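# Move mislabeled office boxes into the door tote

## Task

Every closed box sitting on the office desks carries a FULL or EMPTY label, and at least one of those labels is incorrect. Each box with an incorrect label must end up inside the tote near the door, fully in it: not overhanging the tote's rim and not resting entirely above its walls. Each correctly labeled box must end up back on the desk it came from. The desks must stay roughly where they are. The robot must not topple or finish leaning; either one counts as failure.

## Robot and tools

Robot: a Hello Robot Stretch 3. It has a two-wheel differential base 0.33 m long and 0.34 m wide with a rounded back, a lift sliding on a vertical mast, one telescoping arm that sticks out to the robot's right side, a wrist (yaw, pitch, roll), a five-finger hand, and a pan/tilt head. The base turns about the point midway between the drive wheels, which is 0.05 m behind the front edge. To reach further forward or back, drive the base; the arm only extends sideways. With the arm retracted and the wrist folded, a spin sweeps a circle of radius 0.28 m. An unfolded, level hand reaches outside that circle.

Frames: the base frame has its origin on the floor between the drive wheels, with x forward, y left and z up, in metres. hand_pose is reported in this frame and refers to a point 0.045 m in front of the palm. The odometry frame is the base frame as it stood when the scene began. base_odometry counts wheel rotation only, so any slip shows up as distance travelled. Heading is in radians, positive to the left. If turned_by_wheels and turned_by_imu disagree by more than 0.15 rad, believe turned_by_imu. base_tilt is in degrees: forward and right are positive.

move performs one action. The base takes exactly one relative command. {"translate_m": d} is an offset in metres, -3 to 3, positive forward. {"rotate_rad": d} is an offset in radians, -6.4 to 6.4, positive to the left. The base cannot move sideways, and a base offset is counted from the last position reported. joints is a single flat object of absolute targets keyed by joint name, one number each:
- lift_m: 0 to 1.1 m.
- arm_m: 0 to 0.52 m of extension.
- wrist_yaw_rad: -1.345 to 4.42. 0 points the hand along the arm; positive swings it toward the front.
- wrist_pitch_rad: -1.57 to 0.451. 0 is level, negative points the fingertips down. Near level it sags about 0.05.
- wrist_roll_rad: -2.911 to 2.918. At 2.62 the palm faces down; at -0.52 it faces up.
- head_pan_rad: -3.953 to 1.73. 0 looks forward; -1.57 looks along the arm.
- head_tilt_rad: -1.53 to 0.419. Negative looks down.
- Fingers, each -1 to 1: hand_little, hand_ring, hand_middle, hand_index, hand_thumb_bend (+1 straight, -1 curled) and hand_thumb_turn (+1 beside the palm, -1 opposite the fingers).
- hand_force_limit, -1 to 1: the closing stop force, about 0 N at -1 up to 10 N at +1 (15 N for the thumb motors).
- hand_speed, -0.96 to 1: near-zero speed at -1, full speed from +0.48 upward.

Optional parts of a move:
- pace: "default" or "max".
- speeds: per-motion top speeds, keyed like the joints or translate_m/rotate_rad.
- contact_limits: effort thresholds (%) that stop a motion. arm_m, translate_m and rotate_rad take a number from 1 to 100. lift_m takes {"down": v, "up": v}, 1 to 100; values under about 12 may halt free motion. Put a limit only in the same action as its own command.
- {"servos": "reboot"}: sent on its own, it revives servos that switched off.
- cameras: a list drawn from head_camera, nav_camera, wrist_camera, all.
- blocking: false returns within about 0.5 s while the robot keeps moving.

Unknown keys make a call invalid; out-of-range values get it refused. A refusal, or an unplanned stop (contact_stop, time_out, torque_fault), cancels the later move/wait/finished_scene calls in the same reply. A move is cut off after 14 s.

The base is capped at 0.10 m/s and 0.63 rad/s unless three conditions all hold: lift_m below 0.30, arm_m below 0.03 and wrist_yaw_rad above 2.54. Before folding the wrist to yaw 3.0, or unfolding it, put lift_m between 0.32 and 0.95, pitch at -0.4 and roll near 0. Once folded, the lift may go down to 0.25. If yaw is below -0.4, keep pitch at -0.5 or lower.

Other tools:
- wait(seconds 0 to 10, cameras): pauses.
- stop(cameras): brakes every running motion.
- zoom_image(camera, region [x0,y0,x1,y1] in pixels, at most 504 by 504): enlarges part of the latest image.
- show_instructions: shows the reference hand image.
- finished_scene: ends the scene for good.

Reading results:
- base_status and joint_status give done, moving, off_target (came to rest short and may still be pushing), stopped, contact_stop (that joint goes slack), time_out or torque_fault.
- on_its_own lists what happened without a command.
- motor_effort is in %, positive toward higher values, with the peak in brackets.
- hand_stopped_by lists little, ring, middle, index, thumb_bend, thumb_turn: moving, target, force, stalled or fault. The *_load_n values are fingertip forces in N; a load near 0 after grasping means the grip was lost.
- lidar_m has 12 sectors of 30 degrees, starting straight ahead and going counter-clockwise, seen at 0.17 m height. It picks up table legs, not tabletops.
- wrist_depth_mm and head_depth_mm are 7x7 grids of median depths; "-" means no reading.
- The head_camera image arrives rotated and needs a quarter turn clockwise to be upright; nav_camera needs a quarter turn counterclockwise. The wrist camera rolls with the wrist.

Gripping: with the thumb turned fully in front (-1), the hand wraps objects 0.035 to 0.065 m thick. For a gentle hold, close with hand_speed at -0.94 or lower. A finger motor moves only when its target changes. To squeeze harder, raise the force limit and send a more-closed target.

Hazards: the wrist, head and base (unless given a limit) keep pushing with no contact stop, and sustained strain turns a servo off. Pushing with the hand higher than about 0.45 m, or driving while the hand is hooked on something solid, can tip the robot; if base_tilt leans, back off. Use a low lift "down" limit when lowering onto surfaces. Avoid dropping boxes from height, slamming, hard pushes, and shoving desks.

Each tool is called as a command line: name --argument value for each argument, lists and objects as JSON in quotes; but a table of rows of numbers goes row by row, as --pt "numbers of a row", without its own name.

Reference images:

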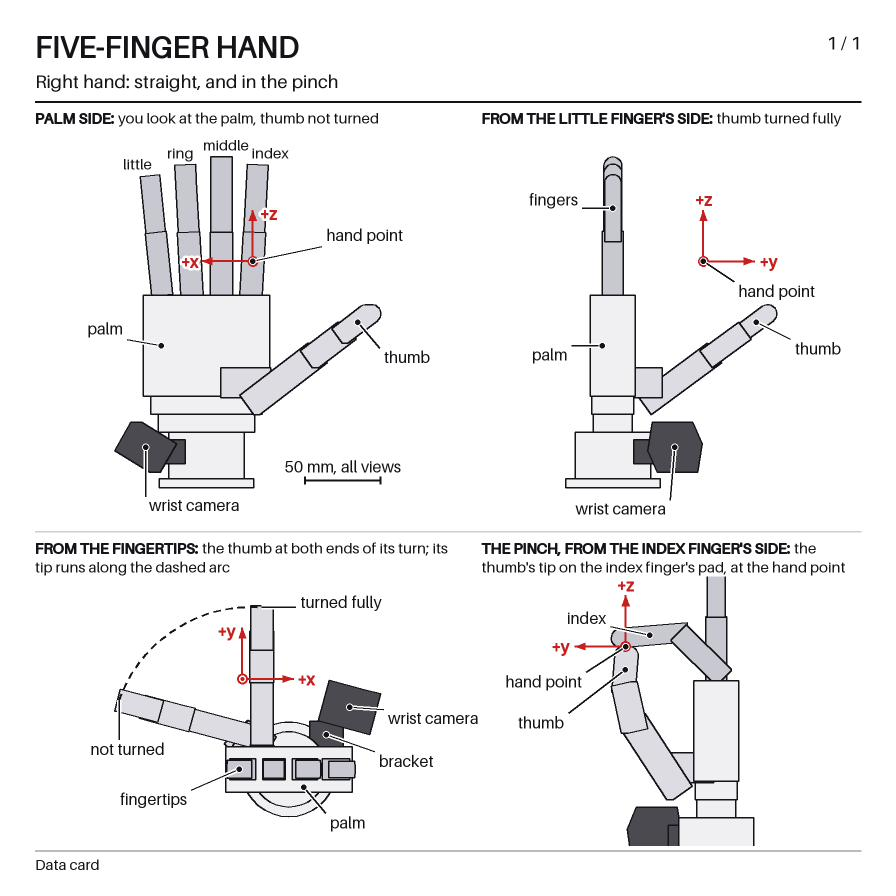

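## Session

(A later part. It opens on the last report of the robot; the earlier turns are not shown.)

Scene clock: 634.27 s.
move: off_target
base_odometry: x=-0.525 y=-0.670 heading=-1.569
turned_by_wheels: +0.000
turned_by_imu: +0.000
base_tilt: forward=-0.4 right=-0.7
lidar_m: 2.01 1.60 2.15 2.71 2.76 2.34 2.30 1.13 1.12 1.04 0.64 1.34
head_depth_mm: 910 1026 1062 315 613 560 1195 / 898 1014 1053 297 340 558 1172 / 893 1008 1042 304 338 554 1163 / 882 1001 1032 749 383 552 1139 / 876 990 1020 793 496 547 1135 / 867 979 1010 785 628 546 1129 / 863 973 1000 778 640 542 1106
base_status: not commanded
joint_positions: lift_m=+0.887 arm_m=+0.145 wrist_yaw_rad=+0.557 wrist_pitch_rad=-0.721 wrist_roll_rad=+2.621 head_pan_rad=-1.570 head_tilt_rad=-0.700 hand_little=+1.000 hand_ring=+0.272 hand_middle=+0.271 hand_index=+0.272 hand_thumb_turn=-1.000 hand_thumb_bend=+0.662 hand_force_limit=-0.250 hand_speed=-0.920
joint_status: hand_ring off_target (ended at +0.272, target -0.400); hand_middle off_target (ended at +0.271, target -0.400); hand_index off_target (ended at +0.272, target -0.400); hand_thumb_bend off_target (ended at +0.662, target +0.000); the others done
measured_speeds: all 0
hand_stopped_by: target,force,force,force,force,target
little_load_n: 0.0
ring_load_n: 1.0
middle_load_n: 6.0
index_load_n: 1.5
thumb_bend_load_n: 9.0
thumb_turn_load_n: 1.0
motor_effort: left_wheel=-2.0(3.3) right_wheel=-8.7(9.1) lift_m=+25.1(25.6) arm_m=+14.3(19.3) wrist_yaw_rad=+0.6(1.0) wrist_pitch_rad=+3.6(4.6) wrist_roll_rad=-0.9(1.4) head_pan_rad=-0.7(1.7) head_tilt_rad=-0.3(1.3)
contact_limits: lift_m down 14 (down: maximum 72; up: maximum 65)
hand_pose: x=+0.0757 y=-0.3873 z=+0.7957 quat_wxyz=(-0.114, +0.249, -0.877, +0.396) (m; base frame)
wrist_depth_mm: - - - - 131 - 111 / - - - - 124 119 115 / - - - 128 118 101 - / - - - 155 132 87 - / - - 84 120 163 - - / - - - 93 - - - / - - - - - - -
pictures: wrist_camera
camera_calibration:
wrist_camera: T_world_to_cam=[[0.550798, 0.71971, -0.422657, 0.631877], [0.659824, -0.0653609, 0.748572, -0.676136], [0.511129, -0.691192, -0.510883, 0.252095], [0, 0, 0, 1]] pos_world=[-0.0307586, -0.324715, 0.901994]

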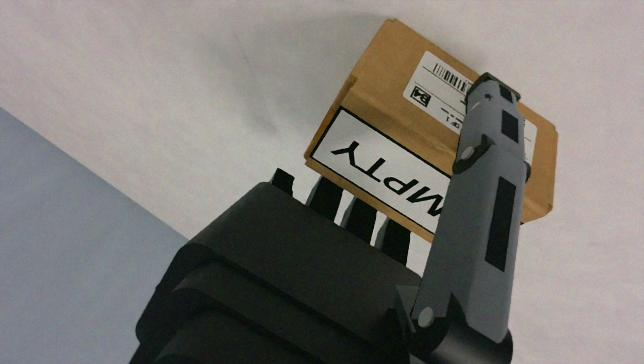

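move --joints '{"lift_m": 0.91}' --speeds '{"lift_m": 0.02}' --cameras '["wrist_camera"]'

move --joints '{"lift_m": 1.0}' --speeds '{"lift_m": 0.05}' --cameras '["wrist_camera"]'

Scene clock: 636.03 s.
move: done
base_odometry: x=-0.525 y=-0.670 heading=-1.569
turned_by_wheels: +0.000
turned_by_imu: +0.000
base_tilt: forward=-0.3 right=-0.7
lidar_m: 2.01 1.60 2.16 2.70 2.76 2.33 2.31 1.13 1.12 1.04 0.64 1.34
head_depth_mm: 907 1026 1061 298 646 563 1179 / 902 1015 1094 294 615 557 1171 / 890 1005 1040 296 327 553 1163 / 883 1000 1030 341 370 551 1138 / 871 985 1023 789 488 548 1143 / 868 976 1013 787 626 547 1127 / 863 968 1000 781 640 543 1108
base_status: not commanded
joint_positions: lift_m=+0.910 arm_m=+0.145 wrist_yaw_rad=+0.557 wrist_pitch_rad=-0.735 wrist_roll_rad=+2.621 head_pan_rad=-1.570 head_tilt_rad=-0.700 hand_little=+1.000 hand_ring=+0.272 hand_middle=+0.271 hand_index=+0.272 hand_thumb_turn=-1.000 hand_thumb_bend=+0.662 hand_force_limit=-0.250 hand_speed=-0.920
joint_status: all done
measured_speeds: all 0
hand_stopped_by: target,force,force,force,force,target
little_load_n: -0.5
ring_load_n: 0.5
middle_load_n: 5.5
index_load_n: 1.5
thumb_bend_load_n: 10.0
thumb_turn_load_n: 1.0
motor_effort: left_wheel=-2.3(3.1) right_wheel=-8.7(9.3) lift_m=+34.2(36.3) arm_m=+12.4(14.3) wrist_yaw_rad=+0.4(1.2) wrist_pitch_rad=+6.2(6.4) wrist_roll_rad=-0.7(1.2) head_pan_rad=-1.1(1.9) head_tilt_rad=-0.2(1.6)
hand_pose: x=+0.0741 y=-0.3846 z=+0.8169 quat_wxyz=(-0.112, +0.250, -0.879, +0.390) (m; base frame)
wrist_depth_mm: - - - - 131 - - / - - - - 123 119 - / - - - 129 119 101 - / - - - 156 133 87 - / - - 84 119 163 - - / - - - 93 - - - / - - - - - - -
pictures: wrist_camera
camera_calibration:
wrist_camera: T_world_to_cam=[[0.547761, 0.72455, -0.418312, 0.638331], [0.665124, -0.073827, 0.743075, -0.689912], [0.507512, -0.685256, -0.522355, 0.277605], [0, 0, 0, 1]] pos_world=[-0.0316637, -0.323207, 0.924686]

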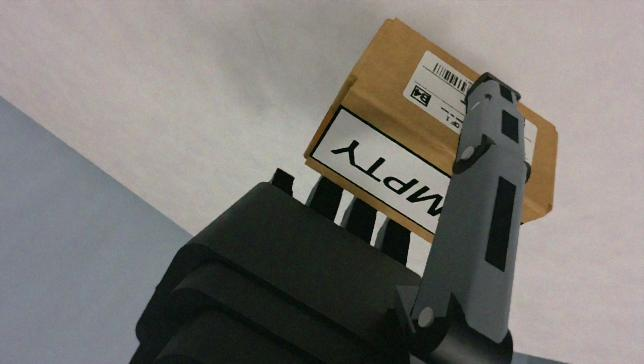

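Scene clock: 638.37 s.
move: done
base_odometry: x=-0.525 y=-0.670 heading=-1.569
turned_by_wheels: +0.000
turned_by_imu: +0.000
base_tilt: forward=-0.3 right=-0.7
lidar_m: 2.02 1.59 2.16 2.70 2.76 2.34 2.30 1.13 1.12 1.04 0.64 1.34
head_depth_mm: 905 - - 792 666 561 1181 / 895 - - 764 662 558 1175 / 893 972 - 361 627 554 1165 / 880 985 1026 310 636 552 1148 / 874 987 1017 418 508 548 1134 / 869 981 1006 784 612 546 1128 / 864 974 1004 780 641 542 1111
base_status: not commanded
joint_positions: lift_m=+1.000 arm_m=+0.145 wrist_yaw_rad=+0.557 wrist_pitch_rad=-0.736 wrist_roll_rad=+2.621 head_pan_rad=-1.570 head_tilt_rad=-0.700 hand_little=+1.000 hand_ring=+0.272 hand_middle=+0.271 hand_index=+0.272 hand_thumb_turn=-1.000 hand_thumb_bend=+0.662 hand_force_limit=-0.250 hand_speed=-0.920
joint_status: all done
measured_speeds: all 0
hand_stopped_by: target,force,force,force,force,target
little_load_n: 0.0
ring_load_n: 0.5
middle_load_n: 5.5
index_load_n: 1.5
thumb_bend_load_n: 10.0
thumb_turn_load_n: 1.0
motor_effort: left_wheel=-2.6(3.3) right_wheel=-9.0(9.3) lift_m=+34.6(36.4) arm_m=+9.3(12.4) wrist_yaw_rad=+0.8(1.2) wrist_pitch_rad=+6.3(6.6) wrist_roll_rad=-0.9(1.4) head_pan_rad=-0.8(2.3) head_tilt_rad=-1.2(1.6)
hand_pose: x=+0.0740 y=-0.3844 z=+0.9068 quat_wxyz=(-0.112, +0.250, -0.879, +0.389) (m; base frame)
wrist_depth_mm: - - - - 131 - - / - - - - 123 118 - / - - - 129 119 101 - / - - - 156 132 87 - / - - 84 120 163 - - / - - - 93 - - - / - - - - - - -
pictures: wrist_camera
camera_calibration:
wrist_camera: T_world_to_cam=[[0.547584, 0.724886, -0.417961, 0.675666], [0.665514, -0.0745273, 0.742655, -0.756428], [0.507191, -0.684825, -0.523232, 0.325703], [0, 0, 0, 1]] pos_world=[-0.0317641, -0.323106, 1.01459]

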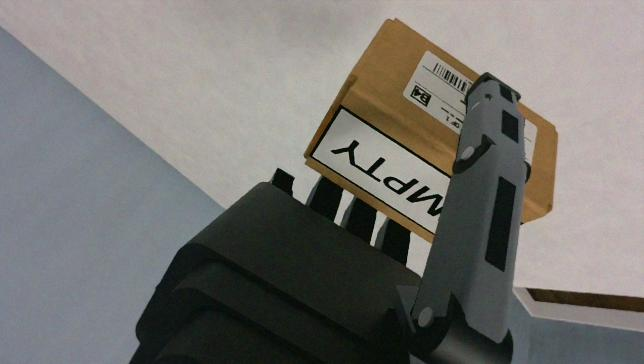

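move --joints '{"arm_m": 0.02, "wrist_yaw_rad": 0.03}'

move --base '{"translate_m": -0.641}'

move --base '{"rotate_rad": 1.542}' --speeds '{"rotate_rad": 0.5}' --cameras '["wrist_camera"]'

move --base '{"translate_m": 1.3}'

move --base '{"translate_m": 0.526}' --cameras '["wrist_camera"]'

Scene clock: 640.87 s.
move: done
base_odometry: x=-0.525 y=-0.670 heading=-1.569
turned_by_wheels: +0.000
turned_by_imu: +0.000
base_tilt: forward=-0.3 right=-0.7
lidar_m: 2.02 1.59 2.16 2.71 2.76 2.34 2.31 1.13 1.12 1.04 0.64 1.33
head_depth_mm: 907 1024 - - - - 1176 / 905 1022 1095 - - - 1170 / 892 1014 1087 - - - 1164 / 886 998 1036 799 - 519 1161 / 875 990 1020 795 632 524 1131 / 867 981 1008 785 645 545 1125 / 864 969 992 779 639 543 1103
base_status: not commanded
joint_positions: lift_m=+1.000 arm_m=+0.020 wrist_yaw_rad=+0.031 wrist_pitch_rad=-0.736 wrist_roll_rad=+2.621 head_pan_rad=-1.570 head_tilt_rad=-0.700 hand_little=+1.000 hand_ring=+0.272 hand_middle=+0.271 hand_index=+0.272 hand_thumb_turn=-1.000 hand_thumb_bend=+0.662 hand_force_limit=-0.250 hand_speed=-0.920
joint_status: all done
measured_speeds: all 0
hand_stopped_by: target,force,force,force,force,target
little_load_n: 0.0
ring_load_n: 0.5
middle_load_n: 5.5
index_load_n: 1.5
thumb_bend_load_n: 9.5
thumb_turn_load_n: 1.0
motor_effort: left_wheel=-2.0(3.2) right_wheel=-8.6(9.1) lift_m=+29.8(35.1) arm_m=-24.0(27.1) wrist_yaw_rad=-1.4(4.2) wrist_pitch_rad=+6.5(6.6) wrist_roll_rad=-0.6(1.3) head_pan_rad=-0.9(2.0) head_tilt_rad=-1.4(2.1)
hand_pose: x=+0.0137 y=-0.2944 z=+0.9068 quat_wxyz=(-0.007, +0.013, -0.914, +0.405) (m; base frame)
wrist_depth_mm: - - - - 131 - - / - - - - 123 118 - / - - - 129 118 101 - / - - - 155 132 87 - / - - 84 120 163 - - / - - - 93 - - - / - - - - - - -
pictures: none

Scene clock: 648.40 s.
move: done
base_odometry: x=-0.527 y=-0.029 heading=-1.569
turned_by_wheels: +0.000
turned_by_imu: +0.003
base_tilt: forward=-0.4 right=-0.7
lidar_m: 2.22 2.61 2.84 2.35 2.64 2.07 1.66 1.80 0.74 1.11 1.13 1.10
head_depth_mm: 969 1098 - - - - 1182 / 961 1085 1092 - - - 1160 / 958 1081 1084 - - - 1161 / 951 1068 1030 798 - 1304 1181 / 941 1057 1015 795 633 574 1173 / 937 1053 1006 786 644 582 1168 / 922 1044 997 782 640 567 1163
base_status: done
joint_positions: lift_m=+1.000 arm_m=+0.020 wrist_yaw_rad=+0.031 wrist_pitch_rad=-0.736 wrist_roll_rad=+2.621 head_pan_rad=-1.570 head_tilt_rad=-0.700 hand_little=+1.000 hand_ring=+0.272 hand_middle=+0.271 hand_index=+0.272 hand_thumb_turn=-1.000 hand_thumb_bend=+0.662 hand_force_limit=-0.250 hand_speed=-0.920
joint_status: not commanded
measured_speeds: all 0
hand_stopped_by: target,force,force,force,force,target
little_load_n: 0.0
ring_load_n: 0.5
middle_load_n: 5.5
index_load_n: 1.5
thumb_bend_load_n: 9.5
thumb_turn_load_n: 1.0
motor_effort: left_wheel=+0.0(7.7) right_wheel=-12.3(15.9) lift_m=+27.2(29.7) arm_m=-21.2(24.1) wrist_yaw_rad=-1.1(2.0) wrist_pitch_rad=+6.4(6.7) wrist_roll_rad=-1.0(1.4) head_pan_rad=-0.7(2.3) head_tilt_rad=-0.8(2.6)
hand_pose: x=+0.0136 y=-0.2945 z=+0.9068 quat_wxyz=(-0.007, +0.013, -0.914, +0.405) (m; base frame)
wrist_depth_mm: - - - - 950 920 807 / - - - - 123 941 913 / - - - 129 118 101 947 / - - - 156 133 87 - / - - 84 120 164 - - / - - - 93 - - - / - - - - - - -
pictures: none

Scene clock: 652.43 s.
move: done
base_odometry: x=-0.527 y=-0.029 heading=-0.027
turned_by_wheels: +1.541
turned_by_imu: +1.565
base_tilt: forward=-0.3 right=-0.7
lidar_m: 2.34 2.46 2.08 1.66 1.84 0.74 1.12 1.13 1.11 2.22 2.62 2.86
head_depth_mm: 2344 2490 - - - - 1177 / 2398 2701 1105 - - - 1174 / 2334 2694 2720 - - - 1170 / 2342 2627 2582 1981 - 1309 1188 / 2320 2619 2551 1963 1565 1302 1181 / 2085 2523 2415 1948 1594 1353 1178 / 2025 2571 2501 1928 1571 1346 1169
base_status: done
joint_positions: lift_m=+1.000 arm_m=+0.020 wrist_yaw_rad=+0.031 wrist_pitch_rad=-0.736 wrist_roll_rad=+2.621 head_pan_rad=-1.570 head_tilt_rad=-0.700 hand_little=+1.000 hand_ring=+0.272 hand_middle=+0.271 hand_index=+0.272 hand_thumb_turn=-1.000 hand_thumb_bend=+0.662 hand_force_limit=-0.250 hand_speed=-0.920
joint_status: not commanded
measured_speeds: all 0
hand_stopped_by: target,force,force,force,force,target
little_load_n: 0.0
ring_load_n: 0.5
middle_load_n: 5.5
index_load_n: 1.0
thumb_bend_load_n: 10.0
thumb_turn_load_n: 1.0
motor_effort: left_wheel=-10.5(14.5) right_wheel=+10.3(14.1) lift_m=+27.3(27.9) arm_m=-23.5(23.5) wrist_yaw_rad=-1.0(1.4) wrist_pitch_rad=+6.5(6.7) wrist_roll_rad=-0.8(1.3) head_pan_rad=-2.1(2.3) head_tilt_rad=-2.4(2.6)
hand_pose: x=+0.0136 y=-0.2945 z=+0.9068 quat_wxyz=(-0.007, +0.013, -0.914, +0.405) (m; base frame)
wrist_depth_mm: - - - - 987 915 785 / - - - - 123 969 915 / - - - 132 119 103 - / - - - 156 133 87 - / - - 84 120 164 - - / - - - 93 - - - / - - - - - - -
pictures: wrist_camera
camera_calibration:
wrist_camera: T_world_to_cam=[[0.837648, 0.351723, -0.417896, 0.529646], [0.538001, -0.399133, 0.742461, -0.803167], [0.0943443, -0.846749, -0.52356, 0.376133], [0, 0, 0, 1]] pos_world=[-0.047038, -0.188368, 1.01459]

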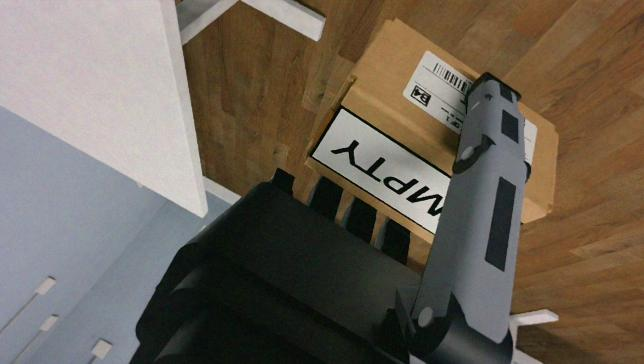

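Scene clock: 666.57 s.
move: done
base_odometry: x=+0.773 y=-0.065 heading=-0.027
turned_by_wheels: +0.000
turned_by_imu: -0.004
base_tilt: forward=-0.5 right=-0.6
lidar_m: 1.14 1.05 1.40 1.85 2.05 2.62 2.02 2.09 2.30 2.01 2.25 1.48
head_depth_mm: 2137 2488 - - - - 1179 / 2067 2530 2710 - - - 1173 / 2021 2499 2687 - - - 1165 / 1964 2476 2577 1996 - 1305 1182 / 1763 2485 2537 1955 1563 1303 1179 / 1870 2351 2418 1951 1584 1344 1176 / 2072 2394 2449 1940 1584 1348 1162
base_status: done
joint_positions: lift_m=+1.000 arm_m=+0.020 wrist_yaw_rad=+0.031 wrist_pitch_rad=-0.736 wrist_roll_rad=+2.621 head_pan_rad=-1.570 head_tilt_rad=-0.700 hand_little=+1.000 hand_ring=+0.272 hand_middle=+0.271 hand_index=+0.272 hand_thumb_turn=-1.000 hand_thumb_bend=+0.662 hand_force_limit=-0.250 hand_speed=-0.920
joint_status: not commanded
measured_speeds: all 0
hand_stopped_by: target,force,force,force,force,target
little_load_n: 0.0
ring_load_n: 0.0
middle_load_n: 5.5
index_load_n: 1.5
thumb_bend_load_n: 9.5
thumb_turn_load_n: 1.5
motor_effort: left_wheel=+0.3(9.1) right_wheel=+8.0(15.5) lift_m=+29.0(29.2) arm_m=-21.1(24.4) wrist_yaw_rad=-0.6(1.4) wrist_pitch_rad=+6.3(6.7) wrist_roll_rad=-1.1(1.5) head_pan_rad=-1.2(3.1) head_tilt_rad=-3.4(4.6)
hand_pose: x=+0.0136 y=-0.2945 z=+0.9068 quat_wxyz=(-0.007, +0.013, -0.914, +0.405) (m; base frame)
wrist_depth_mm: - - - - - 931 808 / - - - - 123 984 916 / - - - 132 118 103 - / - - - 155 132 87 - / - - 84 120 163 - - / - - - 93 - - - / - - - - - - -
pictures: none

Scene clock: 672.97 s.
move: done
base_odometry: x=+1.299 y=-0.079 heading=-0.027
turned_by_wheels: +0.000
turned_by_imu: -0.002
base_tilt: forward=-0.6 right=-0.6
lidar_m: 0.83 0.56 0.98 2.17 1.93 2.43 2.55 2.57 2.52 1.96 1.35 0.90
head_depth_mm: 1919 2492 - - - - 1180 / 1702 2467 2646 - - - 1178 / 1807 2437 2619 - - - 1167 / 2030 2333 2469 1957 - 1305 1182 / 2103 2379 2560 1969 1563 1307 1179 / 2078 2334 2521 1959 1595 1349 1172 / 2046 2300 2472 1927 1585 1338 1138
base_status: done
joint_positions: lift_m=+1.000 arm_m=+0.020 wrist_yaw_rad=+0.031 wrist_pitch_rad=-0.736 wrist_roll_rad=+2.621 head_pan_rad=-1.570 head_tilt_rad=-0.700 hand_little=+1.000 hand_ring=+0.272 hand_middle=+0.271 hand_index=+0.272 hand_thumb_turn=-1.000 hand_thumb_bend=+0.662 hand_force_limit=-0.250 hand_speed=-0.920
joint_status: not commanded
measured_speeds: all 0
hand_stopped_by: target,force,force,force,force,target
little_load_n: 0.0
ring_load_n: 0.0
middle_load_n: 5.5
index_load_n: 1.5
thumb_bend_load_n: 9.5
thumb_turn_load_n: 1.0
motor_effort: left_wheel=+2.8(8.7) right_wheel=+6.4(14.0) lift_m=+29.6(29.9) arm_m=-19.5(21.3) wrist_yaw_rad=-1.0(1.3) wrist_pitch_rad=+6.5(6.6) wrist_roll_rad=-0.8(1.4) head_pan_rad=-1.7(3.0) head_tilt_rad=-3.7(5.2)
hand_pose: x=+0.0136 y=-0.2945 z=+0.9068 quat_wxyz=(-0.007, +0.013, -0.914, +0.405) (m; base frame)
wrist_depth_mm: - - - - 978 895 780 / - - - - 122 983 931 / - - - 132 118 103 - / - - - 156 132 87 - / - - 84 119 163 - - / - - - 93 - - - / - - - - - - -
pictures: wrist_camera
camera_calibration:
wrist_camera: T_world_to_cam=[[0.837666, 0.351709, -0.417871, 0.529618], [0.537972, -0.399144, 0.742475, -0.803185], [0.0943446, -0.846749, -0.52356, 0.376133], [0, 0, 0, 1]] pos_world=[-0.047038, -0.188368, 1.01459]

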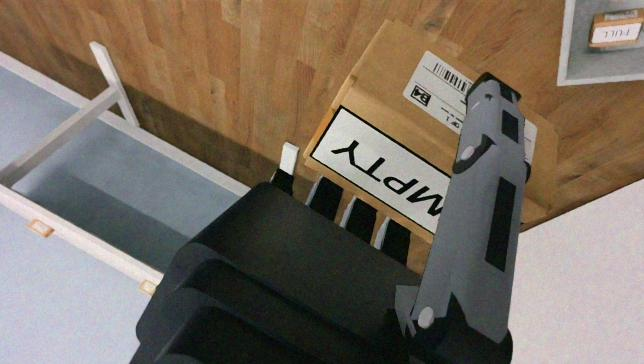

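move --base '{"rotate_rad": 0.729}' --joints '{"head_tilt_rad": -0.9}' --speeds '{"rotate_rad": 0.5}'

move --joints '{"lift_m": 0.5, "arm_m": 0.1}' --cameras '["head_camera", "wrist_camera"]'

zoom_image --camera "head_camera" --region '[520, 170, 740, 340]'

Scene clock: 675.67 s.
move: done
base_odometry: x=+1.299 y=-0.079 heading=+0.701
turned_by_wheels: +0.728
turned_by_imu: +0.740
base_tilt: forward=-0.4 right=-0.6
lidar_m: 0.56 1.13 1.93 1.84 2.56 2.57 3.14 1.97 1.97 1.07 0.85 0.66
head_depth_mm: 2188 - - - - 1266 1129 / 1850 - - - - 1270 1134 / 1491 1642 - - - 1241 1125 / 1283 1502 1762 - 1342 1222 1119 / 1120 1306 1535 1600 1379 1222 1120 / 997 1133 1307 1529 1394 1229 1118 / 892 1017 1163 1360 1380 1233 1110
base_status: done
joint_positions: lift_m=+1.000 arm_m=+0.020 wrist_yaw_rad=+0.030 wrist_pitch_rad=-0.736 wrist_roll_rad=+2.621 head_pan_rad=-1.570 head_tilt_rad=-0.903 hand_little=+1.000 hand_ring=+0.272 hand_middle=+0.271 hand_index=+0.272 hand_thumb_turn=-1.000 hand_thumb_bend=+0.662 hand_force_limit=-0.250 hand_speed=-0.920
joint_status: all done
measured_speeds: all 0
hand_stopped_by: target,force,force,force,force,target
little_load_n: 0.0
ring_load_n: 0.0
middle_load_n: 5.5
index_load_n: 1.5
thumb_bend_load_n: 10.0
thumb_turn_load_n: 1.0
motor_effort: left_wheel=-11.8(15.5) right_wheel=+10.1(14.5) lift_m=+30.0(30.2) arm_m=-19.9(20.0) wrist_yaw_rad=-0.6(1.0) wrist_pitch_rad=+6.5(6.6) wrist_roll_rad=-0.7(1.3) head_pan_rad=-2.1(3.7) head_tilt_rad=-2.1(6.2)
hand_pose: x=+0.0135 y=-0.2945 z=+0.9068 quat_wxyz=(-0.006, +0.012, -0.914, +0.405) (m; base frame)
wrist_depth_mm: - - - - 869 923 834 / - - - - 122 978 908 / - - - 132 118 103 - / - - - 156 133 87 - / - - 84 120 164 - - / - - - 93 - - - / - - - - - - -
pictures: none

Scene clock: 681.03 s.
move: done
base_odometry: x=+1.299 y=-0.079 heading=+0.701
turned_by_wheels: +0.000
turned_by_imu: +0.000
base_tilt: forward=-0.5 right=-0.5
lidar_m: 0.56 1.13 1.93 1.84 2.56 2.57 3.13 1.98 1.97 1.07 0.85 0.66
head_depth_mm: 2210 2365 1941 1666 1442 1275 1136 / 1842 2228 1935 1650 1420 1238 516 / 1492 1852 1919 1638 1414 573 937 / 1280 1519 1797 1628 1326 615 1118 / 1119 1299 1536 1615 1383 1227 1122 / 995 1132 1311 1510 1397 1229 1110 / 888 1009 1157 1361 1396 1235 1106
base_status: not commanded
joint_positions: lift_m=+0.500 arm_m=+0.100 wrist_yaw_rad=+0.030 wrist_pitch_rad=-0.738 wrist_roll_rad=+2.621 head_pan_rad=-1.570 head_tilt_rad=-0.900 hand_little=+1.000 hand_ring=+0.272 hand_middle=+0.271 hand_index=+0.272 hand_thumb_turn=-1.000 hand_thumb_bend=+0.662 hand_force_limit=-0.250 hand_speed=-0.920
joint_status: all done
measured_speeds: all 0
hand_stopped_by: target,force,force,force,force,target
little_load_n: 0.0
ring_load_n: 0.5
middle_load_n: 5.5
index_load_n: 1.5
thumb_bend_load_n: 10.0
thumb_turn_load_n: 1.0
motor_effort: left_wheel=-10.2(12.1) right_wheel=+9.6(10.1) lift_m=+28.3(28.8) arm_m=+24.4(27.0) wrist_yaw_rad=-0.3(1.0) wrist_pitch_rad=+6.6(7.0) wrist_roll_rad=-0.8(1.3) head_pan_rad=-3.0(3.6) head_tilt_rad=+0.3(2.8)
hand_pose: x=+0.0135 y=-0.3741 z=+0.4065 quat_wxyz=(-0.006, +0.012, -0.915, +0.404) (m; base frame)
wrist_depth_mm: 998 797 676 591 398 352 416 / - 972 797 668 123 484 457 / - - 996 133 118 103 519 / - - - 156 132 87 590 / - - 84 120 163 76 649 / - - - 93 - - - / - - - - - - -
pictures: head_camera (sideways), wrist_camera
camera_calibration:
head_camera: T_world_to_cam=[[-0.0676269, 0.798073, -0.598754, 0.805257], [0.997468, 0.0408544, -0.0582057, 0.0722493], [-0.0219906, -0.601175, -0.798815, 0.992655], [0, 0, 0, 1]] pos_world=[0.00421983, -0.0488461, 1.2793]
wrist_camera: T_world_to_cam=[[0.837751, 0.35219, -0.417296, 0.348586], [0.537876, -0.400482, 0.741824, -0.463827], [0.0941435, -0.845917, -0.524939, 0.0477066], [0, 0, 0, 1]] pos_world=[-0.0470382, -0.268167, 0.514584]

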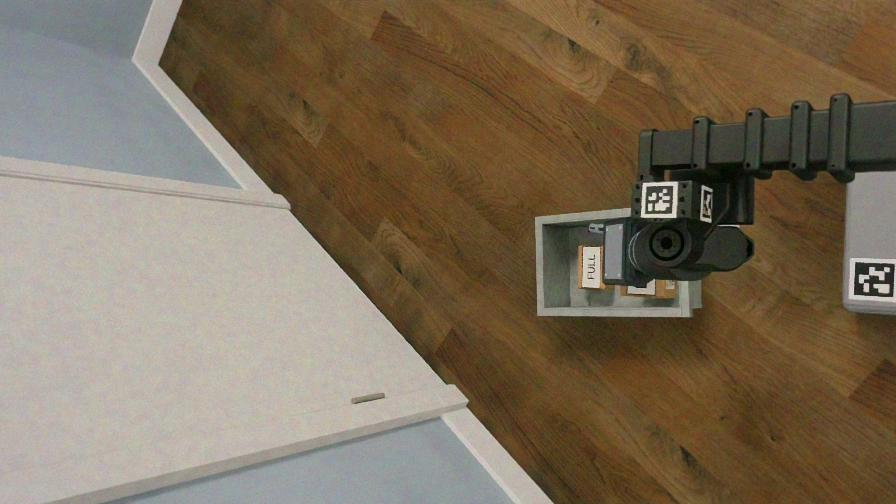

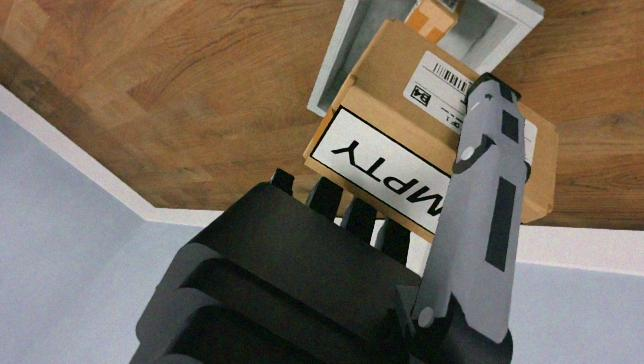

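Scaled by 2.291 from the camera's 896x504 image, which has a finer 1280x720 frame.

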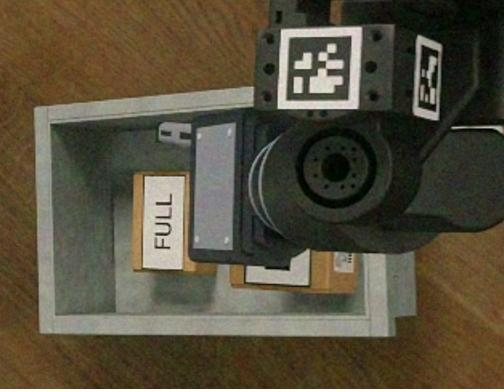

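move --base '{"translate_m": 0.01}' --joints '{"arm_m": 0.337, "lift_m": 0.4, "hand_little": 0.29, "hand_force_limit": -0.4, "hand_speed": -0.85}' --cameras '["head_camera"]'

move --joints '{"lift_m": 0.26}' --speeds '{"lift_m": 0.08}' --cameras '["head_camera", "wrist_camera"]'

zoom_image --camera "head_camera" --region '[520, 170, 740, 340]'

Scene clock: 687.00 s.
move: done
base_odometry: x=+1.306 y=-0.073 heading=+0.701
turned_by_wheels: +0.000
turned_by_imu: +0.000
base_tilt: forward=-0.4 right=-0.7
lidar_m: 0.55 1.12 1.93 2.26 2.56 2.59 3.13 1.98 1.97 1.07 0.84 0.65
head_depth_mm: 2208 2380 1948 1672 1430 1270 1139 / 1819 2198 1953 1652 1435 1262 1116 / 1487 1838 1935 1622 816 665 597 / 1260 1507 1787 1628 1243 1233 1116 / 1110 1285 1525 1621 1383 1226 1115 / 984 1109 1288 1513 1395 1243 1114 / 883 998 1147 1344 1385 1236 1110
base_status: done
joint_positions: lift_m=+0.400 arm_m=+0.337 wrist_yaw_rad=+0.030 wrist_pitch_rad=-0.738 wrist_roll_rad=+2.621 head_pan_rad=-1.570 head_tilt_rad=-0.900 hand_little=+0.290 hand_ring=+0.272 hand_middle=+0.271 hand_index=+0.272 hand_thumb_turn=-1.000 hand_thumb_bend=+0.662 hand_force_limit=-0.400 hand_speed=-0.850
joint_status: all done
measured_speeds: all 0
hand_stopped_by: target,force,force,force,force,target
little_load_n: 0.0
ring_load_n: 0.5
middle_load_n: 5.5
index_load_n: 1.5
thumb_bend_load_n: 10.0
thumb_turn_load_n: 1.0
motor_effort: left_wheel=+3.9(7.0) right_wheel=+8.8(12.9) lift_m=+28.1(31.5) arm_m=+24.0(26.5) wrist_yaw_rad=-0.5(1.1) wrist_pitch_rad=+6.7(6.9) wrist_roll_rad=-0.8(1.3) head_pan_rad=-2.2(3.1) head_tilt_rad=+0.2(1.7)
hand_pose: x=+0.0135 y=-0.6111 z=+0.3065 quat_wxyz=(-0.006, +0.012, -0.915, +0.404) (m; base frame)
wrist_depth_mm: 773 645 545 479 131 - 320 / - 783 640 532 123 133 366 / - - 798 137 118 103 410 / - - 978 156 133 87 469 / - - 84 119 164 76 521 / - - - 93 - - - / - - - - - - -
pictures: head_camera (sideways)
camera_calibration:
head_camera: T_world_to_cam=[[-0.0674701, 0.798, -0.598869, 0.8054], [0.997477, 0.0406623, -0.0581952, 0.0722271], [-0.0220883, -0.601285, -0.79873, 0.992542], [0, 0, 0, 1]] pos_world=[0.00421911, -0.0488461, 1.27931]

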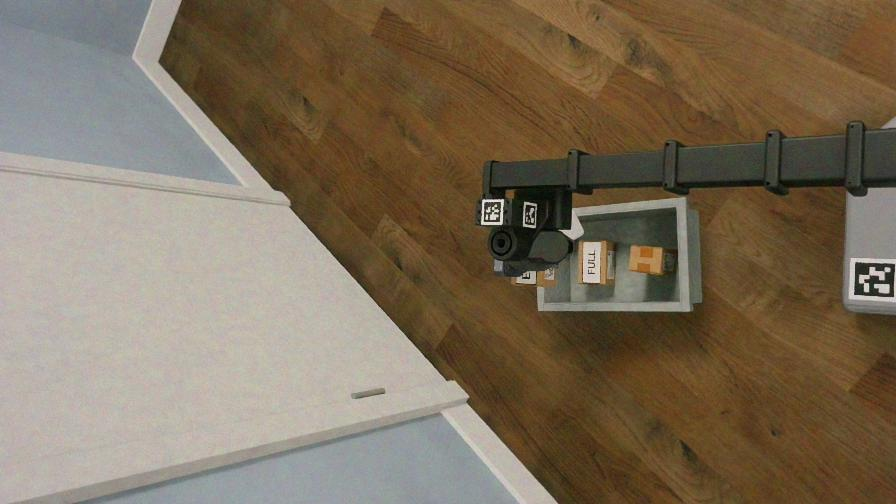

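Scene clock: 689.43 s.
move: done
base_odometry: x=+1.306 y=-0.073 heading=+0.701
turned_by_wheels: +0.000
turned_by_imu: +0.000
base_tilt: forward=-0.4 right=-0.7
lidar_m: 0.55 1.12 1.92 2.25 2.56 2.59 3.14 1.98 1.97 0.58 0.84 0.64
head_depth_mm: 2231 2351 1950 1655 1434 1260 1138 / 1814 2216 1958 1649 1421 1258 1128 / 1477 1832 1938 1636 1343 1191 718 / 1267 1505 1771 1622 1176 1229 1116 / 1106 1283 1520 1626 1373 1223 1122 / 990 1112 1291 1511 1403 1244 1115 / 880 999 1149 1342 1388 1242 1111
base_status: not commanded
joint_positions: lift_m=+0.260 arm_m=+0.337 wrist_yaw_rad=+0.030 wrist_pitch_rad=-0.738 wrist_roll_rad=+2.621 head_pan_rad=-1.570 head_tilt_rad=-0.900 hand_little=+0.290 hand_ring=+0.272 hand_middle=+0.271 hand_index=+0.272 hand_thumb_turn=-1.000 hand_thumb_bend=+0.662 hand_force_limit=-0.400 hand_speed=-0.850
joint_status: all done
measured_speeds: all 0
hand_stopped_by: target,force,force,force,force,target
little_load_n: 0.0
ring_load_n: 0.5
middle_load_n: 6.0
index_load_n: 1.5
thumb_bend_load_n: 9.5
thumb_turn_load_n: 1.0
motor_effort: left_wheel=+2.9(3.7) right_wheel=+8.9(9.2) lift_m=+27.3(29.1) arm_m=+23.4(24.2) wrist_yaw_rad=-0.2(1.1) wrist_pitch_rad=+6.7(6.9) wrist_roll_rad=-0.8(1.2) head_pan_rad=-2.6(3.0) head_tilt_rad=+0.9(1.4)
hand_pose: x=+0.0135 y=-0.6111 z=+0.1666 quat_wxyz=(-0.006, +0.012, -0.915, +0.404) (m; base frame)
wrist_depth_mm: 511 423 360 - 206 202 192 / 662 516 427 120 123 134 177 / 986 661 534 137 118 101 167 / - 960 620 155 132 87 300 / - - 84 119 164 389 357 / - - - 93 - 476 419 / - - - - - - 436
pictures: head_camera (sideways), wrist_camera
camera_calibration:
head_camera: T_world_to_cam=[[-0.0674701, 0.798, -0.598869, 0.8054], [0.997477, 0.0406623, -0.0581952, 0.0722271], [-0.0220883, -0.601285, -0.79873, 0.992542], [0, 0, 0, 1]] pos_world=[0.00421911, -0.0488461, 1.27931]
wrist_camera: T_world_to_cam=[[0.837751, 0.35219, -0.417296, 0.331904], [0.537876, -0.400482, 0.741824, -0.380703], [0.0941435, -0.845917, -0.524939, -0.278761], [0, 0, 0, 1]] pos_world=[-0.0470382, -0.505167, 0.274584]

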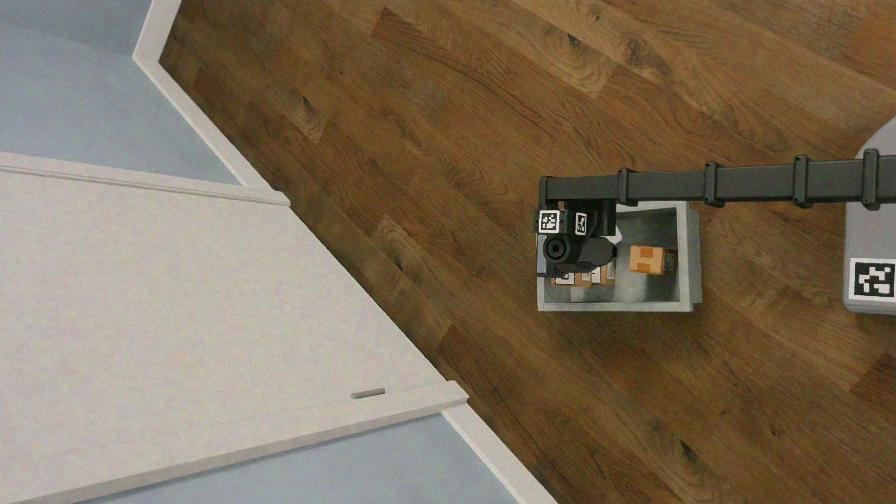

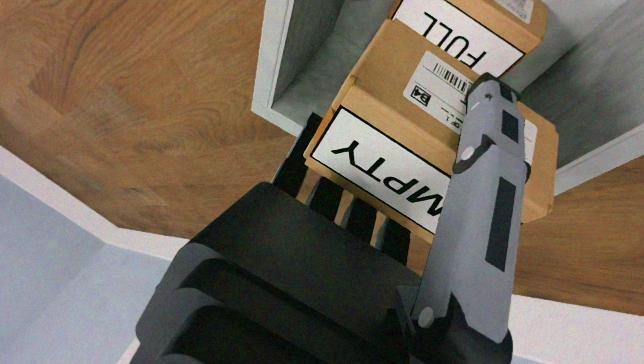

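Scaled by 2.291 from the camera's 896x504 image, which has a finer 1280x720 frame.

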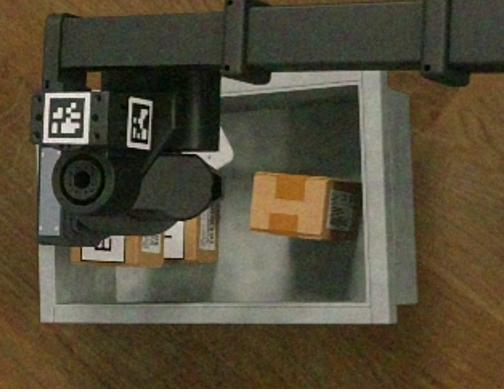

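move --joints '{"lift_m": 0.195}' --speeds '{"lift_m": 0.05}' --contact_limits '{"lift_m": {"down": 14}}' --cameras '["wrist_camera", "head_camera"]'

zoom_image --camera "head_camera" --region '[520, 170, 740, 340]'

Scene clock: 691.83 s.
move: done
base_odometry: x=+1.306 y=-0.073 heading=+0.701
turned_by_wheels: +0.000
turned_by_imu: +0.000
base_tilt: forward=-0.5 right=-0.6
lidar_m: 0.55 1.12 1.93 2.26 2.56 2.59 3.12 1.98 1.98 1.06 0.84 0.64
head_depth_mm: 2219 2374 1966 1645 1431 1271 1126 / 1841 2221 1930 1640 1427 1263 1126 / 1471 1793 1929 1640 1422 1190 796 / 1277 1495 1791 1608 1237 1227 1118 / 1109 1278 1513 1618 1366 1228 1113 / 985 1110 1298 1514 1397 1234 1114 / 883 997 1147 1346 1393 1239 1108
base_status: not commanded
joint_positions: lift_m=+0.195 arm_m=+0.337 wrist_yaw_rad=+0.030 wrist_pitch_rad=-0.738 wrist_roll_rad=+2.621 head_pan_rad=-1.570 head_tilt_rad=-0.900 hand_little=+0.290 hand_ring=+0.272 hand_middle=+0.271 hand_index=+0.272 hand_thumb_turn=-1.000 hand_thumb_bend=+0.662 hand_force_limit=-0.400 hand_speed=-0.850
joint_status: all done
measured_speeds: all 0
hand_stopped_by: target,force,force,force,force,target
little_load_n: 0.0
ring_load_n: 0.5
middle_load_n: 5.5
index_load_n: 1.5
thumb_bend_load_n: 10.0
thumb_turn_load_n: 1.0
motor_effort: left_wheel=+2.9(4.3) right_wheel=+9.0(9.3) lift_m=+27.6(28.0) arm_m=+22.6(23.4) wrist_yaw_rad=-0.2(1.1) wrist_pitch_rad=+6.7(6.9) wrist_roll_rad=-1.0(1.3) head_pan_rad=-1.6(3.0) head_tilt_rad=-0.3(1.4)
contact_limits: lift_m down 14 (down: maximum 72; up: maximum 65)
hand_pose: x=+0.0135 y=-0.6111 z=+0.1016 quat_wxyz=(-0.006, +0.012, -0.915, +0.404) (m; base frame)
wrist_depth_mm: 388 329 118 - 158 178 - / 501 403 - - 123 164 168 / 734 521 - 133 118 101 169 / - 739 211 156 133 87 153 / - - 84 120 163 153 139 / - - - 93 - 162 310 / - - - - - 467 394
pictures: head_camera (sideways), wrist_camera
camera_calibration:
head_camera: T_world_to_cam=[[-0.0674701, 0.798, -0.598869, 0.8054], [0.997477, 0.0406623, -0.0581952, 0.0722271], [-0.0220883, -0.601285, -0.79873, 0.992542], [0, 0, 0, 1]] pos_world=[0.00421911, -0.0488461, 1.27931]
wrist_camera: T_world_to_cam=[[0.837751, 0.35219, -0.417296, 0.30478], [0.537876, -0.400482, 0.741824, -0.332485], [0.0941435, -0.845917, -0.524939, -0.312882], [0, 0, 0, 1]] pos_world=[-0.0470382, -0.505167, 0.209584]

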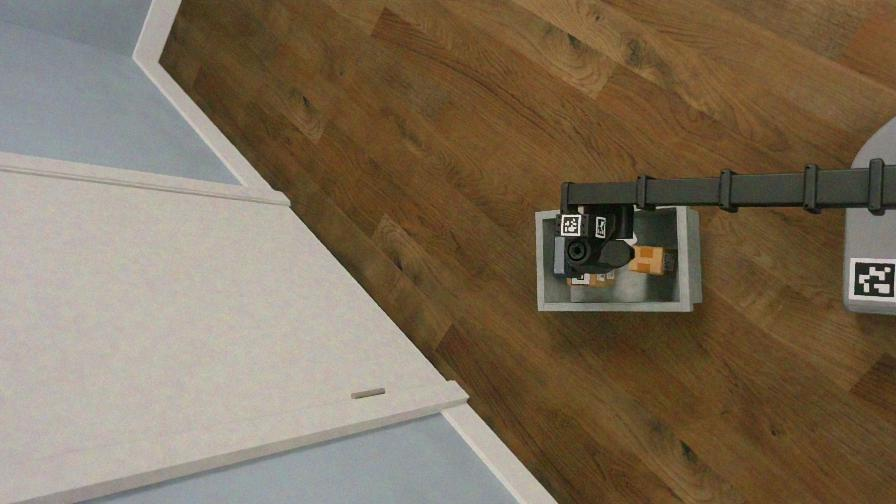

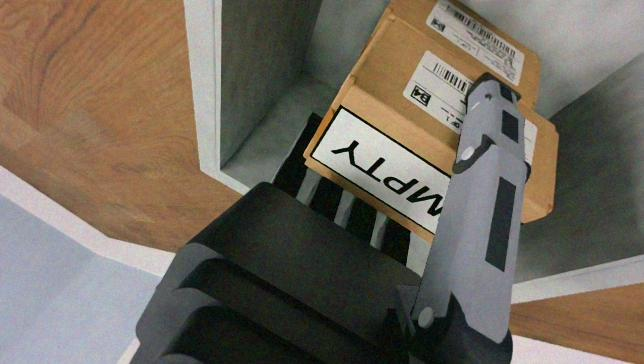

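Scaled by 2.291 from the camera's 896x504 image, which has a finer 1280x720 frame.

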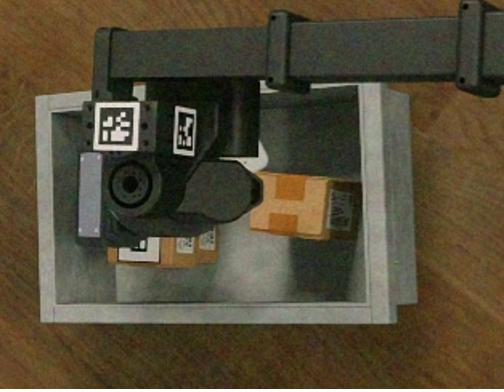

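move --joints '{"lift_m": 0.176}' --speeds '{"lift_m": 0.03}' --contact_limits '{"lift_m": {"down": 13}}' --cameras '["wrist_camera"]'

Scene clock: 693.13 s.
move: done
base_odometry: x=+1.306 y=-0.073 heading=+0.701
turned_by_wheels: +0.000
turned_by_imu: +0.000
base_tilt: forward=-0.2 right=-0.6
lidar_m: 0.55 1.12 1.93 2.25 2.56 2.58 3.14 1.98 1.97 1.06 0.84 0.64
head_depth_mm: 2192 2364 1969 1666 1431 1263 1142 / 1821 2230 1938 1647 1431 1271 1136 / 1477 1831 1925 1626 1417 1195 816 / 1269 1499 1779 1629 1271 1230 1121 / 1106 1285 1509 1617 1383 1230 1115 / 985 1108 1295 1506 1394 1249 1113 / 886 1000 1151 1337 1399 1234 1107
base_status: not commanded
joint_positions: lift_m=+0.176 arm_m=+0.337 wrist_yaw_rad=+0.030 wrist_pitch_rad=-0.728 wrist_roll_rad=+2.621 head_pan_rad=-1.570 head_tilt_rad=-0.900 hand_little=+0.290 hand_ring=+0.272 hand_middle=+0.271 hand_index=+0.272 hand_thumb_turn=-1.000 hand_thumb_bend=+0.662 hand_force_limit=-0.400 hand_speed=-0.850
joint_status: all done
measured_speeds: all 0
hand_stopped_by: target,force,force,force,force,target
little_load_n: 0.0
ring_load_n: 0.0
middle_load_n: 5.0
index_load_n: 1.0
thumb_bend_load_n: 10.0
thumb_turn_load_n: 1.0
motor_effort: left_wheel=+3.6(3.8) right_wheel=+8.8(9.4) lift_m=+23.5(28.6) arm_m=+22.4(22.8) wrist_yaw_rad=-0.5(1.0) wrist_pitch_rad=+5.1(6.9) wrist_roll_rad=-0.9(1.2) head_pan_rad=-1.5(2.6) head_tilt_rad=+0.0(1.2)
contact_limits: lift_m down 13 (down: maximum 72; up: maximum 65)
hand_pose: x=+0.0136 y=-0.6133 z=+0.0838 quat_wxyz=(-0.007, +0.012, -0.913, +0.408) (m; base frame)
wrist_depth_mm: 357 300 - - 156 170 - / 471 372 - - 123 161 - / 678 522 148 133 118 101 164 / - 722 171 156 132 87 154 / - - 84 119 164 156 139 / - - - 93 - 149 126 / - - - - - 449 368
pictures: wrist_camera
camera_calibration:
wrist_camera: T_world_to_cam=[[0.837856, 0.348289, -0.420348, 0.29589], [0.537695, -0.393607, 0.745626, -0.316332], [0.0942411, -0.850746, -0.517059, -0.327722], [0, 0, 0, 1]] pos_world=[-0.046938, -0.506374, 0.19079]

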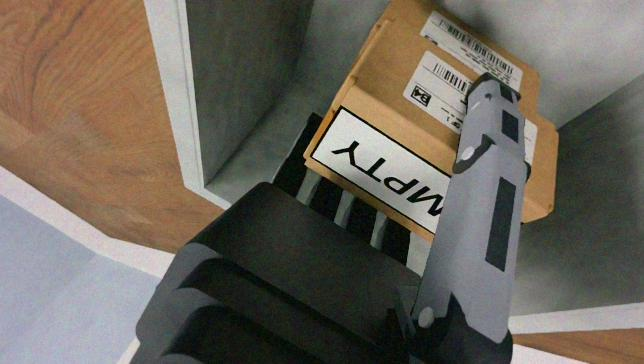

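move --joints '{"lift_m": 0.171}' --speeds '{"lift_m": 0.02}' --contact_limits '{"lift_m": {"down": 13}}'

move --joints '{"hand_index": 0.36, "hand_middle": 0.36, "hand_ring": 0.36, "hand_thumb_bend": 0.9, "hand_speed": -0.85}' --cameras '["wrist_camera"]'

Scene clock: 694.03 s.
move: done
base_odometry: x=+1.306 y=-0.073 heading=+0.701
turned_by_wheels: +0.000
turned_by_imu: +0.000
base_tilt: forward=-0.5 right=-0.7
lidar_m: 0.55 1.12 1.92 2.25 2.56 2.58 3.13 1.98 1.98 1.06 0.84 0.65
head_depth_mm: 2197 2344 1940 1661 1442 1268 1136 / 1820 2216 1952 1657 1433 1265 1125 / 1469 1826 1932 1632 1423 1202 819 / 1274 1507 1777 1621 1258 1225 1121 / 1108 1273 1522 1638 1379 1227 1119 / 983 1118 1288 1501 1392 1240 1116 / 886 1003 1156 1347 1385 1233 1106
base_status: not commanded
joint_positions: lift_m=+0.171 arm_m=+0.337 wrist_yaw_rad=+0.030 wrist_pitch_rad=-0.706 wrist_roll_rad=+2.621 head_pan_rad=-1.570 head_tilt_rad=-0.900 hand_little=+0.290 hand_ring=+0.272 hand_middle=+0.271 hand_index=+0.272 hand_thumb_turn=-1.000 hand_thumb_bend=+0.662 hand_force_limit=-0.400 hand_speed=-0.850
joint_status: all done
measured_speeds: all 0
hand_stopped_by: target,force,force,force,force,target
little_load_n: 0.0
ring_load_n: 0.0
middle_load_n: 3.0
index_load_n: 0.5
thumb_bend_load_n: 9.0
thumb_turn_load_n: 1.0
motor_effort: left_wheel=+2.5(3.5) right_wheel=+9.1(9.3) lift_m=+17.9(22.9) arm_m=+22.0(22.4) wrist_yaw_rad=-0.7(0.8) wrist_pitch_rad=+0.9(5.0) wrist_roll_rad=-0.8(1.3) head_pan_rad=-1.7(2.8) head_tilt_rad=+0.0(1.2)
contact_limits: lift_m down 13 (down: maximum 72; up: maximum 65)
hand_pose: x=+0.0138 y=-0.6184 z=+0.0818 quat_wxyz=(-0.007, +0.012, -0.908, +0.419) (m; base frame)
wrist_depth_mm: 371 105 - - 155 - - / 488 387 - - 124 162 - / 745 531 - 136 118 101 164 / - 755 172 156 132 87 154 / - - 84 120 164 153 138 / - - - 93 - 149 126 / - - - - - 450 374
pictures: none

Scene clock: 695.63 s.
move: done
base_odometry: x=+1.306 y=-0.073 heading=+0.701
turned_by_wheels: +0.000
turned_by_imu: +0.000
base_tilt: forward=-0.4 right=-0.7
lidar_m: 0.55 1.12 1.93 2.25 2.56 2.59 3.12 1.98 1.98 1.06 0.84 0.64
head_depth_mm: 2225 2401 1950 1653 1435 1264 1136 / 1828 2187 1937 1648 1422 1259 1138 / 1483 1836 1936 1638 1416 1202 819 / 1267 1504 1788 1614 1256 1228 1120 / 1108 1291 1521 1612 1380 1220 1121 / 982 1115 1297 1512 1407 1243 1113 / 883 997 1148 1344 1393 1234 1108
base_status: not commanded
joint_positions: lift_m=+0.171 arm_m=+0.337 wrist_yaw_rad=+0.030 wrist_pitch_rad=-0.705 wrist_roll_rad=+2.621 head_pan_rad=-1.570 head_tilt_rad=-0.900 hand_little=+0.290 hand_ring=+0.360 hand_middle=+0.359 hand_index=+0.360 hand_thumb_turn=-1.000 hand_thumb_bend=+0.900 hand_force_limit=-0.400 hand_speed=-0.850
joint_status: all done
measured_speeds: all 0
hand_stopped_by: target,target,target,target,target,target
little_load_n: 0.5
ring_load_n: 0.0
middle_load_n: -4.0
index_load_n: 0.0
thumb_bend_load_n: 0.0
thumb_turn_load_n: 0.0
motor_effort: left_wheel=+3.3(3.7) right_wheel=+8.9(9.2) lift_m=+28.4(28.4) arm_m=+21.6(22.3) wrist_yaw_rad=-0.7(0.9) wrist_pitch_rad=+0.7(1.0) wrist_roll_rad=-0.9(1.4) head_pan_rad=-2.0(2.6) head_tilt_rad=-0.3(0.9)
contact_limits: lift_m down 13 (down: maximum 72; up: maximum 65)
hand_pose: x=+0.0138 y=-0.6186 z=+0.0819 quat_wxyz=(-0.007, +0.012, -0.908, +0.419) (m; base frame)
wrist_depth_mm: 369 104 - - 165 - - / 493 388 - - 129 112 - / 742 539 - 135 121 92 165 / - 763 172 156 132 82 154 / - - 84 120 166 156 139 / - - - 93 - 147 126 / - - - - - 455 376
pictures: wrist_camera
camera_calibration:
wrist_camera: T_world_to_cam=[[0.838123, 0.338546, -0.427711, 0.291451], [0.537207, -0.376224, 0.754893, -0.30707], [0.0946508, -0.862462, -0.497192, -0.342036], [0, 0, 0, 1]] pos_world=[-0.0469375, -0.50919, 0.186404]

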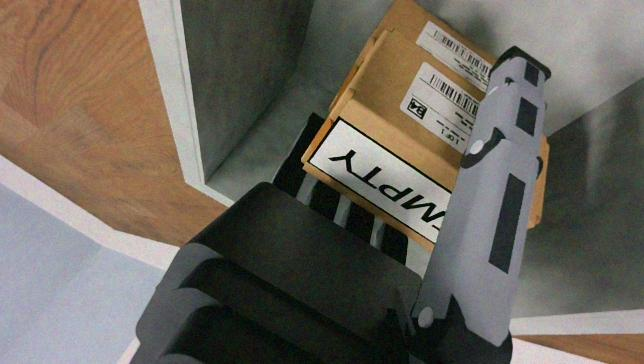

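move --joints '{"lift_m": 0.178, "hand_thumb_bend": 1.0}' --speeds '{"lift_m": 0.03}' --cameras '["wrist_camera"]'

Scene clock: 696.93 s.
move: done
base_odometry: x=+1.306 y=-0.073 heading=+0.701
turned_by_wheels: +0.000
turned_by_imu: +0.000
base_tilt: forward=-0.3 right=-0.6
lidar_m: 0.55 1.12 1.93 2.25 2.56 2.58 3.14 1.98 1.97 1.06 0.84 0.64
head_depth_mm: 2175 2395 1942 1655 1433 1262 1127 / 1845 2212 1941 1649 1438 1264 1135 / 1482 1835 1930 1629 1425 1193 804 / 1268 1500 1778 1614 1251 1234 1122 / 1104 1286 1525 1614 1371 1227 1115 / 986 1111 1300 1520 1405 1236 1111 / 882 997 1153 1347 1402 1234 1111
base_status: not commanded
joint_positions: lift_m=+0.178 arm_m=+0.337 wrist_yaw_rad=+0.030 wrist_pitch_rad=-0.717 wrist_roll_rad=+2.621 head_pan_rad=-1.570 head_tilt_rad=-0.900 hand_little=+0.290 hand_ring=+0.360 hand_middle=+0.359 hand_index=+0.360 hand_thumb_turn=-1.000 hand_thumb_bend=+1.000 hand_force_limit=-0.400 hand_speed=-0.850
joint_status: all done
measured_speeds: all 0
hand_stopped_by: target,target,target,target,target,target
little_load_n: 0.0
ring_load_n: 0.0
middle_load_n: 0.0
index_load_n: 0.5
thumb_bend_load_n: 0.0
thumb_turn_load_n: 0.0
motor_effort: left_wheel=+1.5(3.8) right_wheel=+9.1(9.3) lift_m=+33.2(33.3) arm_m=+21.1(21.6) wrist_yaw_rad=-0.3(1.2) wrist_pitch_rad=+3.0(3.4) wrist_roll_rad=-0.7(1.3) head_pan_rad=-1.0(2.1) head_tilt_rad=-0.1(0.8)
hand_pose: x=+0.0137 y=-0.6158 z=+0.0872 quat_wxyz=(-0.007, +0.012, -0.910, +0.413) (m; base frame)
wrist_depth_mm: 377 306 - - 169 - - / 487 397 - - 132 137 - / 717 528 156 142 122 87 166 / - 743 177 158 141 81 154 / - - 84 120 166 161 140 / - - - 93 - 147 126 / - - - - - 455 379
pictures: wrist_camera
camera_calibration:
wrist_camera: T_world_to_cam=[[0.837975, 0.343721, -0.423856, 0.295679], [0.537474, -0.385421, 0.750048, -0.315275], [0.0944441, -0.856333, -0.507714, -0.332273], [0, 0, 0, 1]] pos_world=[-0.0469378, -0.507681, 0.193097]

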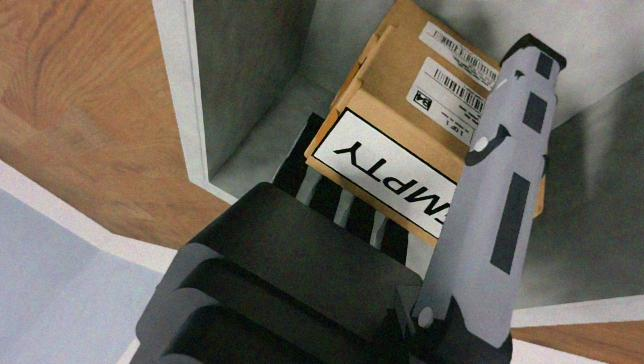

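move --joints '{"lift_m": 0.19, "hand_index": 0.42, "hand_middle": 0.42, "hand_ring": 0.42}' --speeds '{"lift_m": 0.02}' --cameras '["wrist_camera"]'

Scene clock: 698.03 s.
move: done
base_odometry: x=+1.306 y=-0.073 heading=+0.701
turned_by_wheels: +0.000
turned_by_imu: +0.000
base_tilt: forward=-0.5 right=-0.7
lidar_m: 0.55 1.12 1.93 2.25 2.56 2.58 3.14 1.98 1.98 1.07 0.84 0.64
head_depth_mm: 2202 2401 1946 1661 1432 1264 1128 / 1838 2236 1938 1648 1432 1258 1128 / 1479 1837 1906 1643 1421 1186 800 / 1268 1507 1775 1616 1228 1230 1126 / 1109 1288 1520 1618 1383 1215 1116 / 988 1105 1295 1519 1394 1242 1118 / 882 1004 1146 1345 1395 1236 1102
base_status: not commanded
joint_positions: lift_m=+0.190 arm_m=+0.337 wrist_yaw_rad=+0.030 wrist_pitch_rad=-0.719 wrist_roll_rad=+2.621 head_pan_rad=-1.570 head_tilt_rad=-0.900 hand_little=+0.290 hand_ring=+0.420 hand_middle=+0.420 hand_index=+0.420 hand_thumb_turn=-1.000 hand_thumb_bend=+1.000 hand_force_limit=-0.400 hand_speed=-0.850
joint_status: all done
measured_speeds: all 0
hand_stopped_by: target,target,target,target,target,target
little_load_n: 0.5
ring_load_n: 0.0
middle_load_n: 0.0
index_load_n: 0.0
thumb_bend_load_n: 0.0
thumb_turn_load_n: 0.0
motor_effort: left_wheel=+2.3(3.3) right_wheel=+8.9(9.2) lift_m=+31.3(34.8) arm_m=+21.0(21.3) wrist_yaw_rad=+0.1(1.2) wrist_pitch_rad=+3.4(3.6) wrist_roll_rad=-0.6(1.2) head_pan_rad=-1.7(2.1) head_tilt_rad=+0.2(0.9)
hand_pose: x=+0.0137 y=-0.6153 z=+0.0990 quat_wxyz=(-0.007, +0.012, -0.911, +0.413) (m; base frame)
wrist_depth_mm: 395 337 117 - 170 - - / 520 416 - - 133 144 167 / 772 535 - 158 134 87 170 / - 780 209 169 160 81 154 / - - 84 120 170 161 139 / - - - 93 - 159 143 / - - - - - 457 399
pictures: wrist_camera
camera_calibration:
wrist_camera: T_world_to_cam=[[0.837966, 0.344566, -0.423186, 0.300944], [0.537487, -0.3869, 0.749277, -0.324714], [0.0944447, -0.855326, -0.509409, -0.325201], [0, 0, 0, 1]] pos_world=[-0.0469378, -0.50748, 0.204996]

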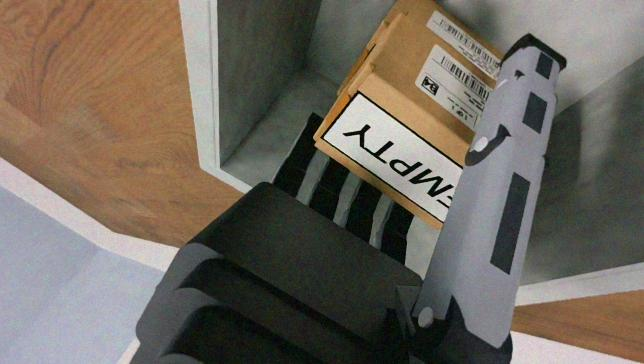

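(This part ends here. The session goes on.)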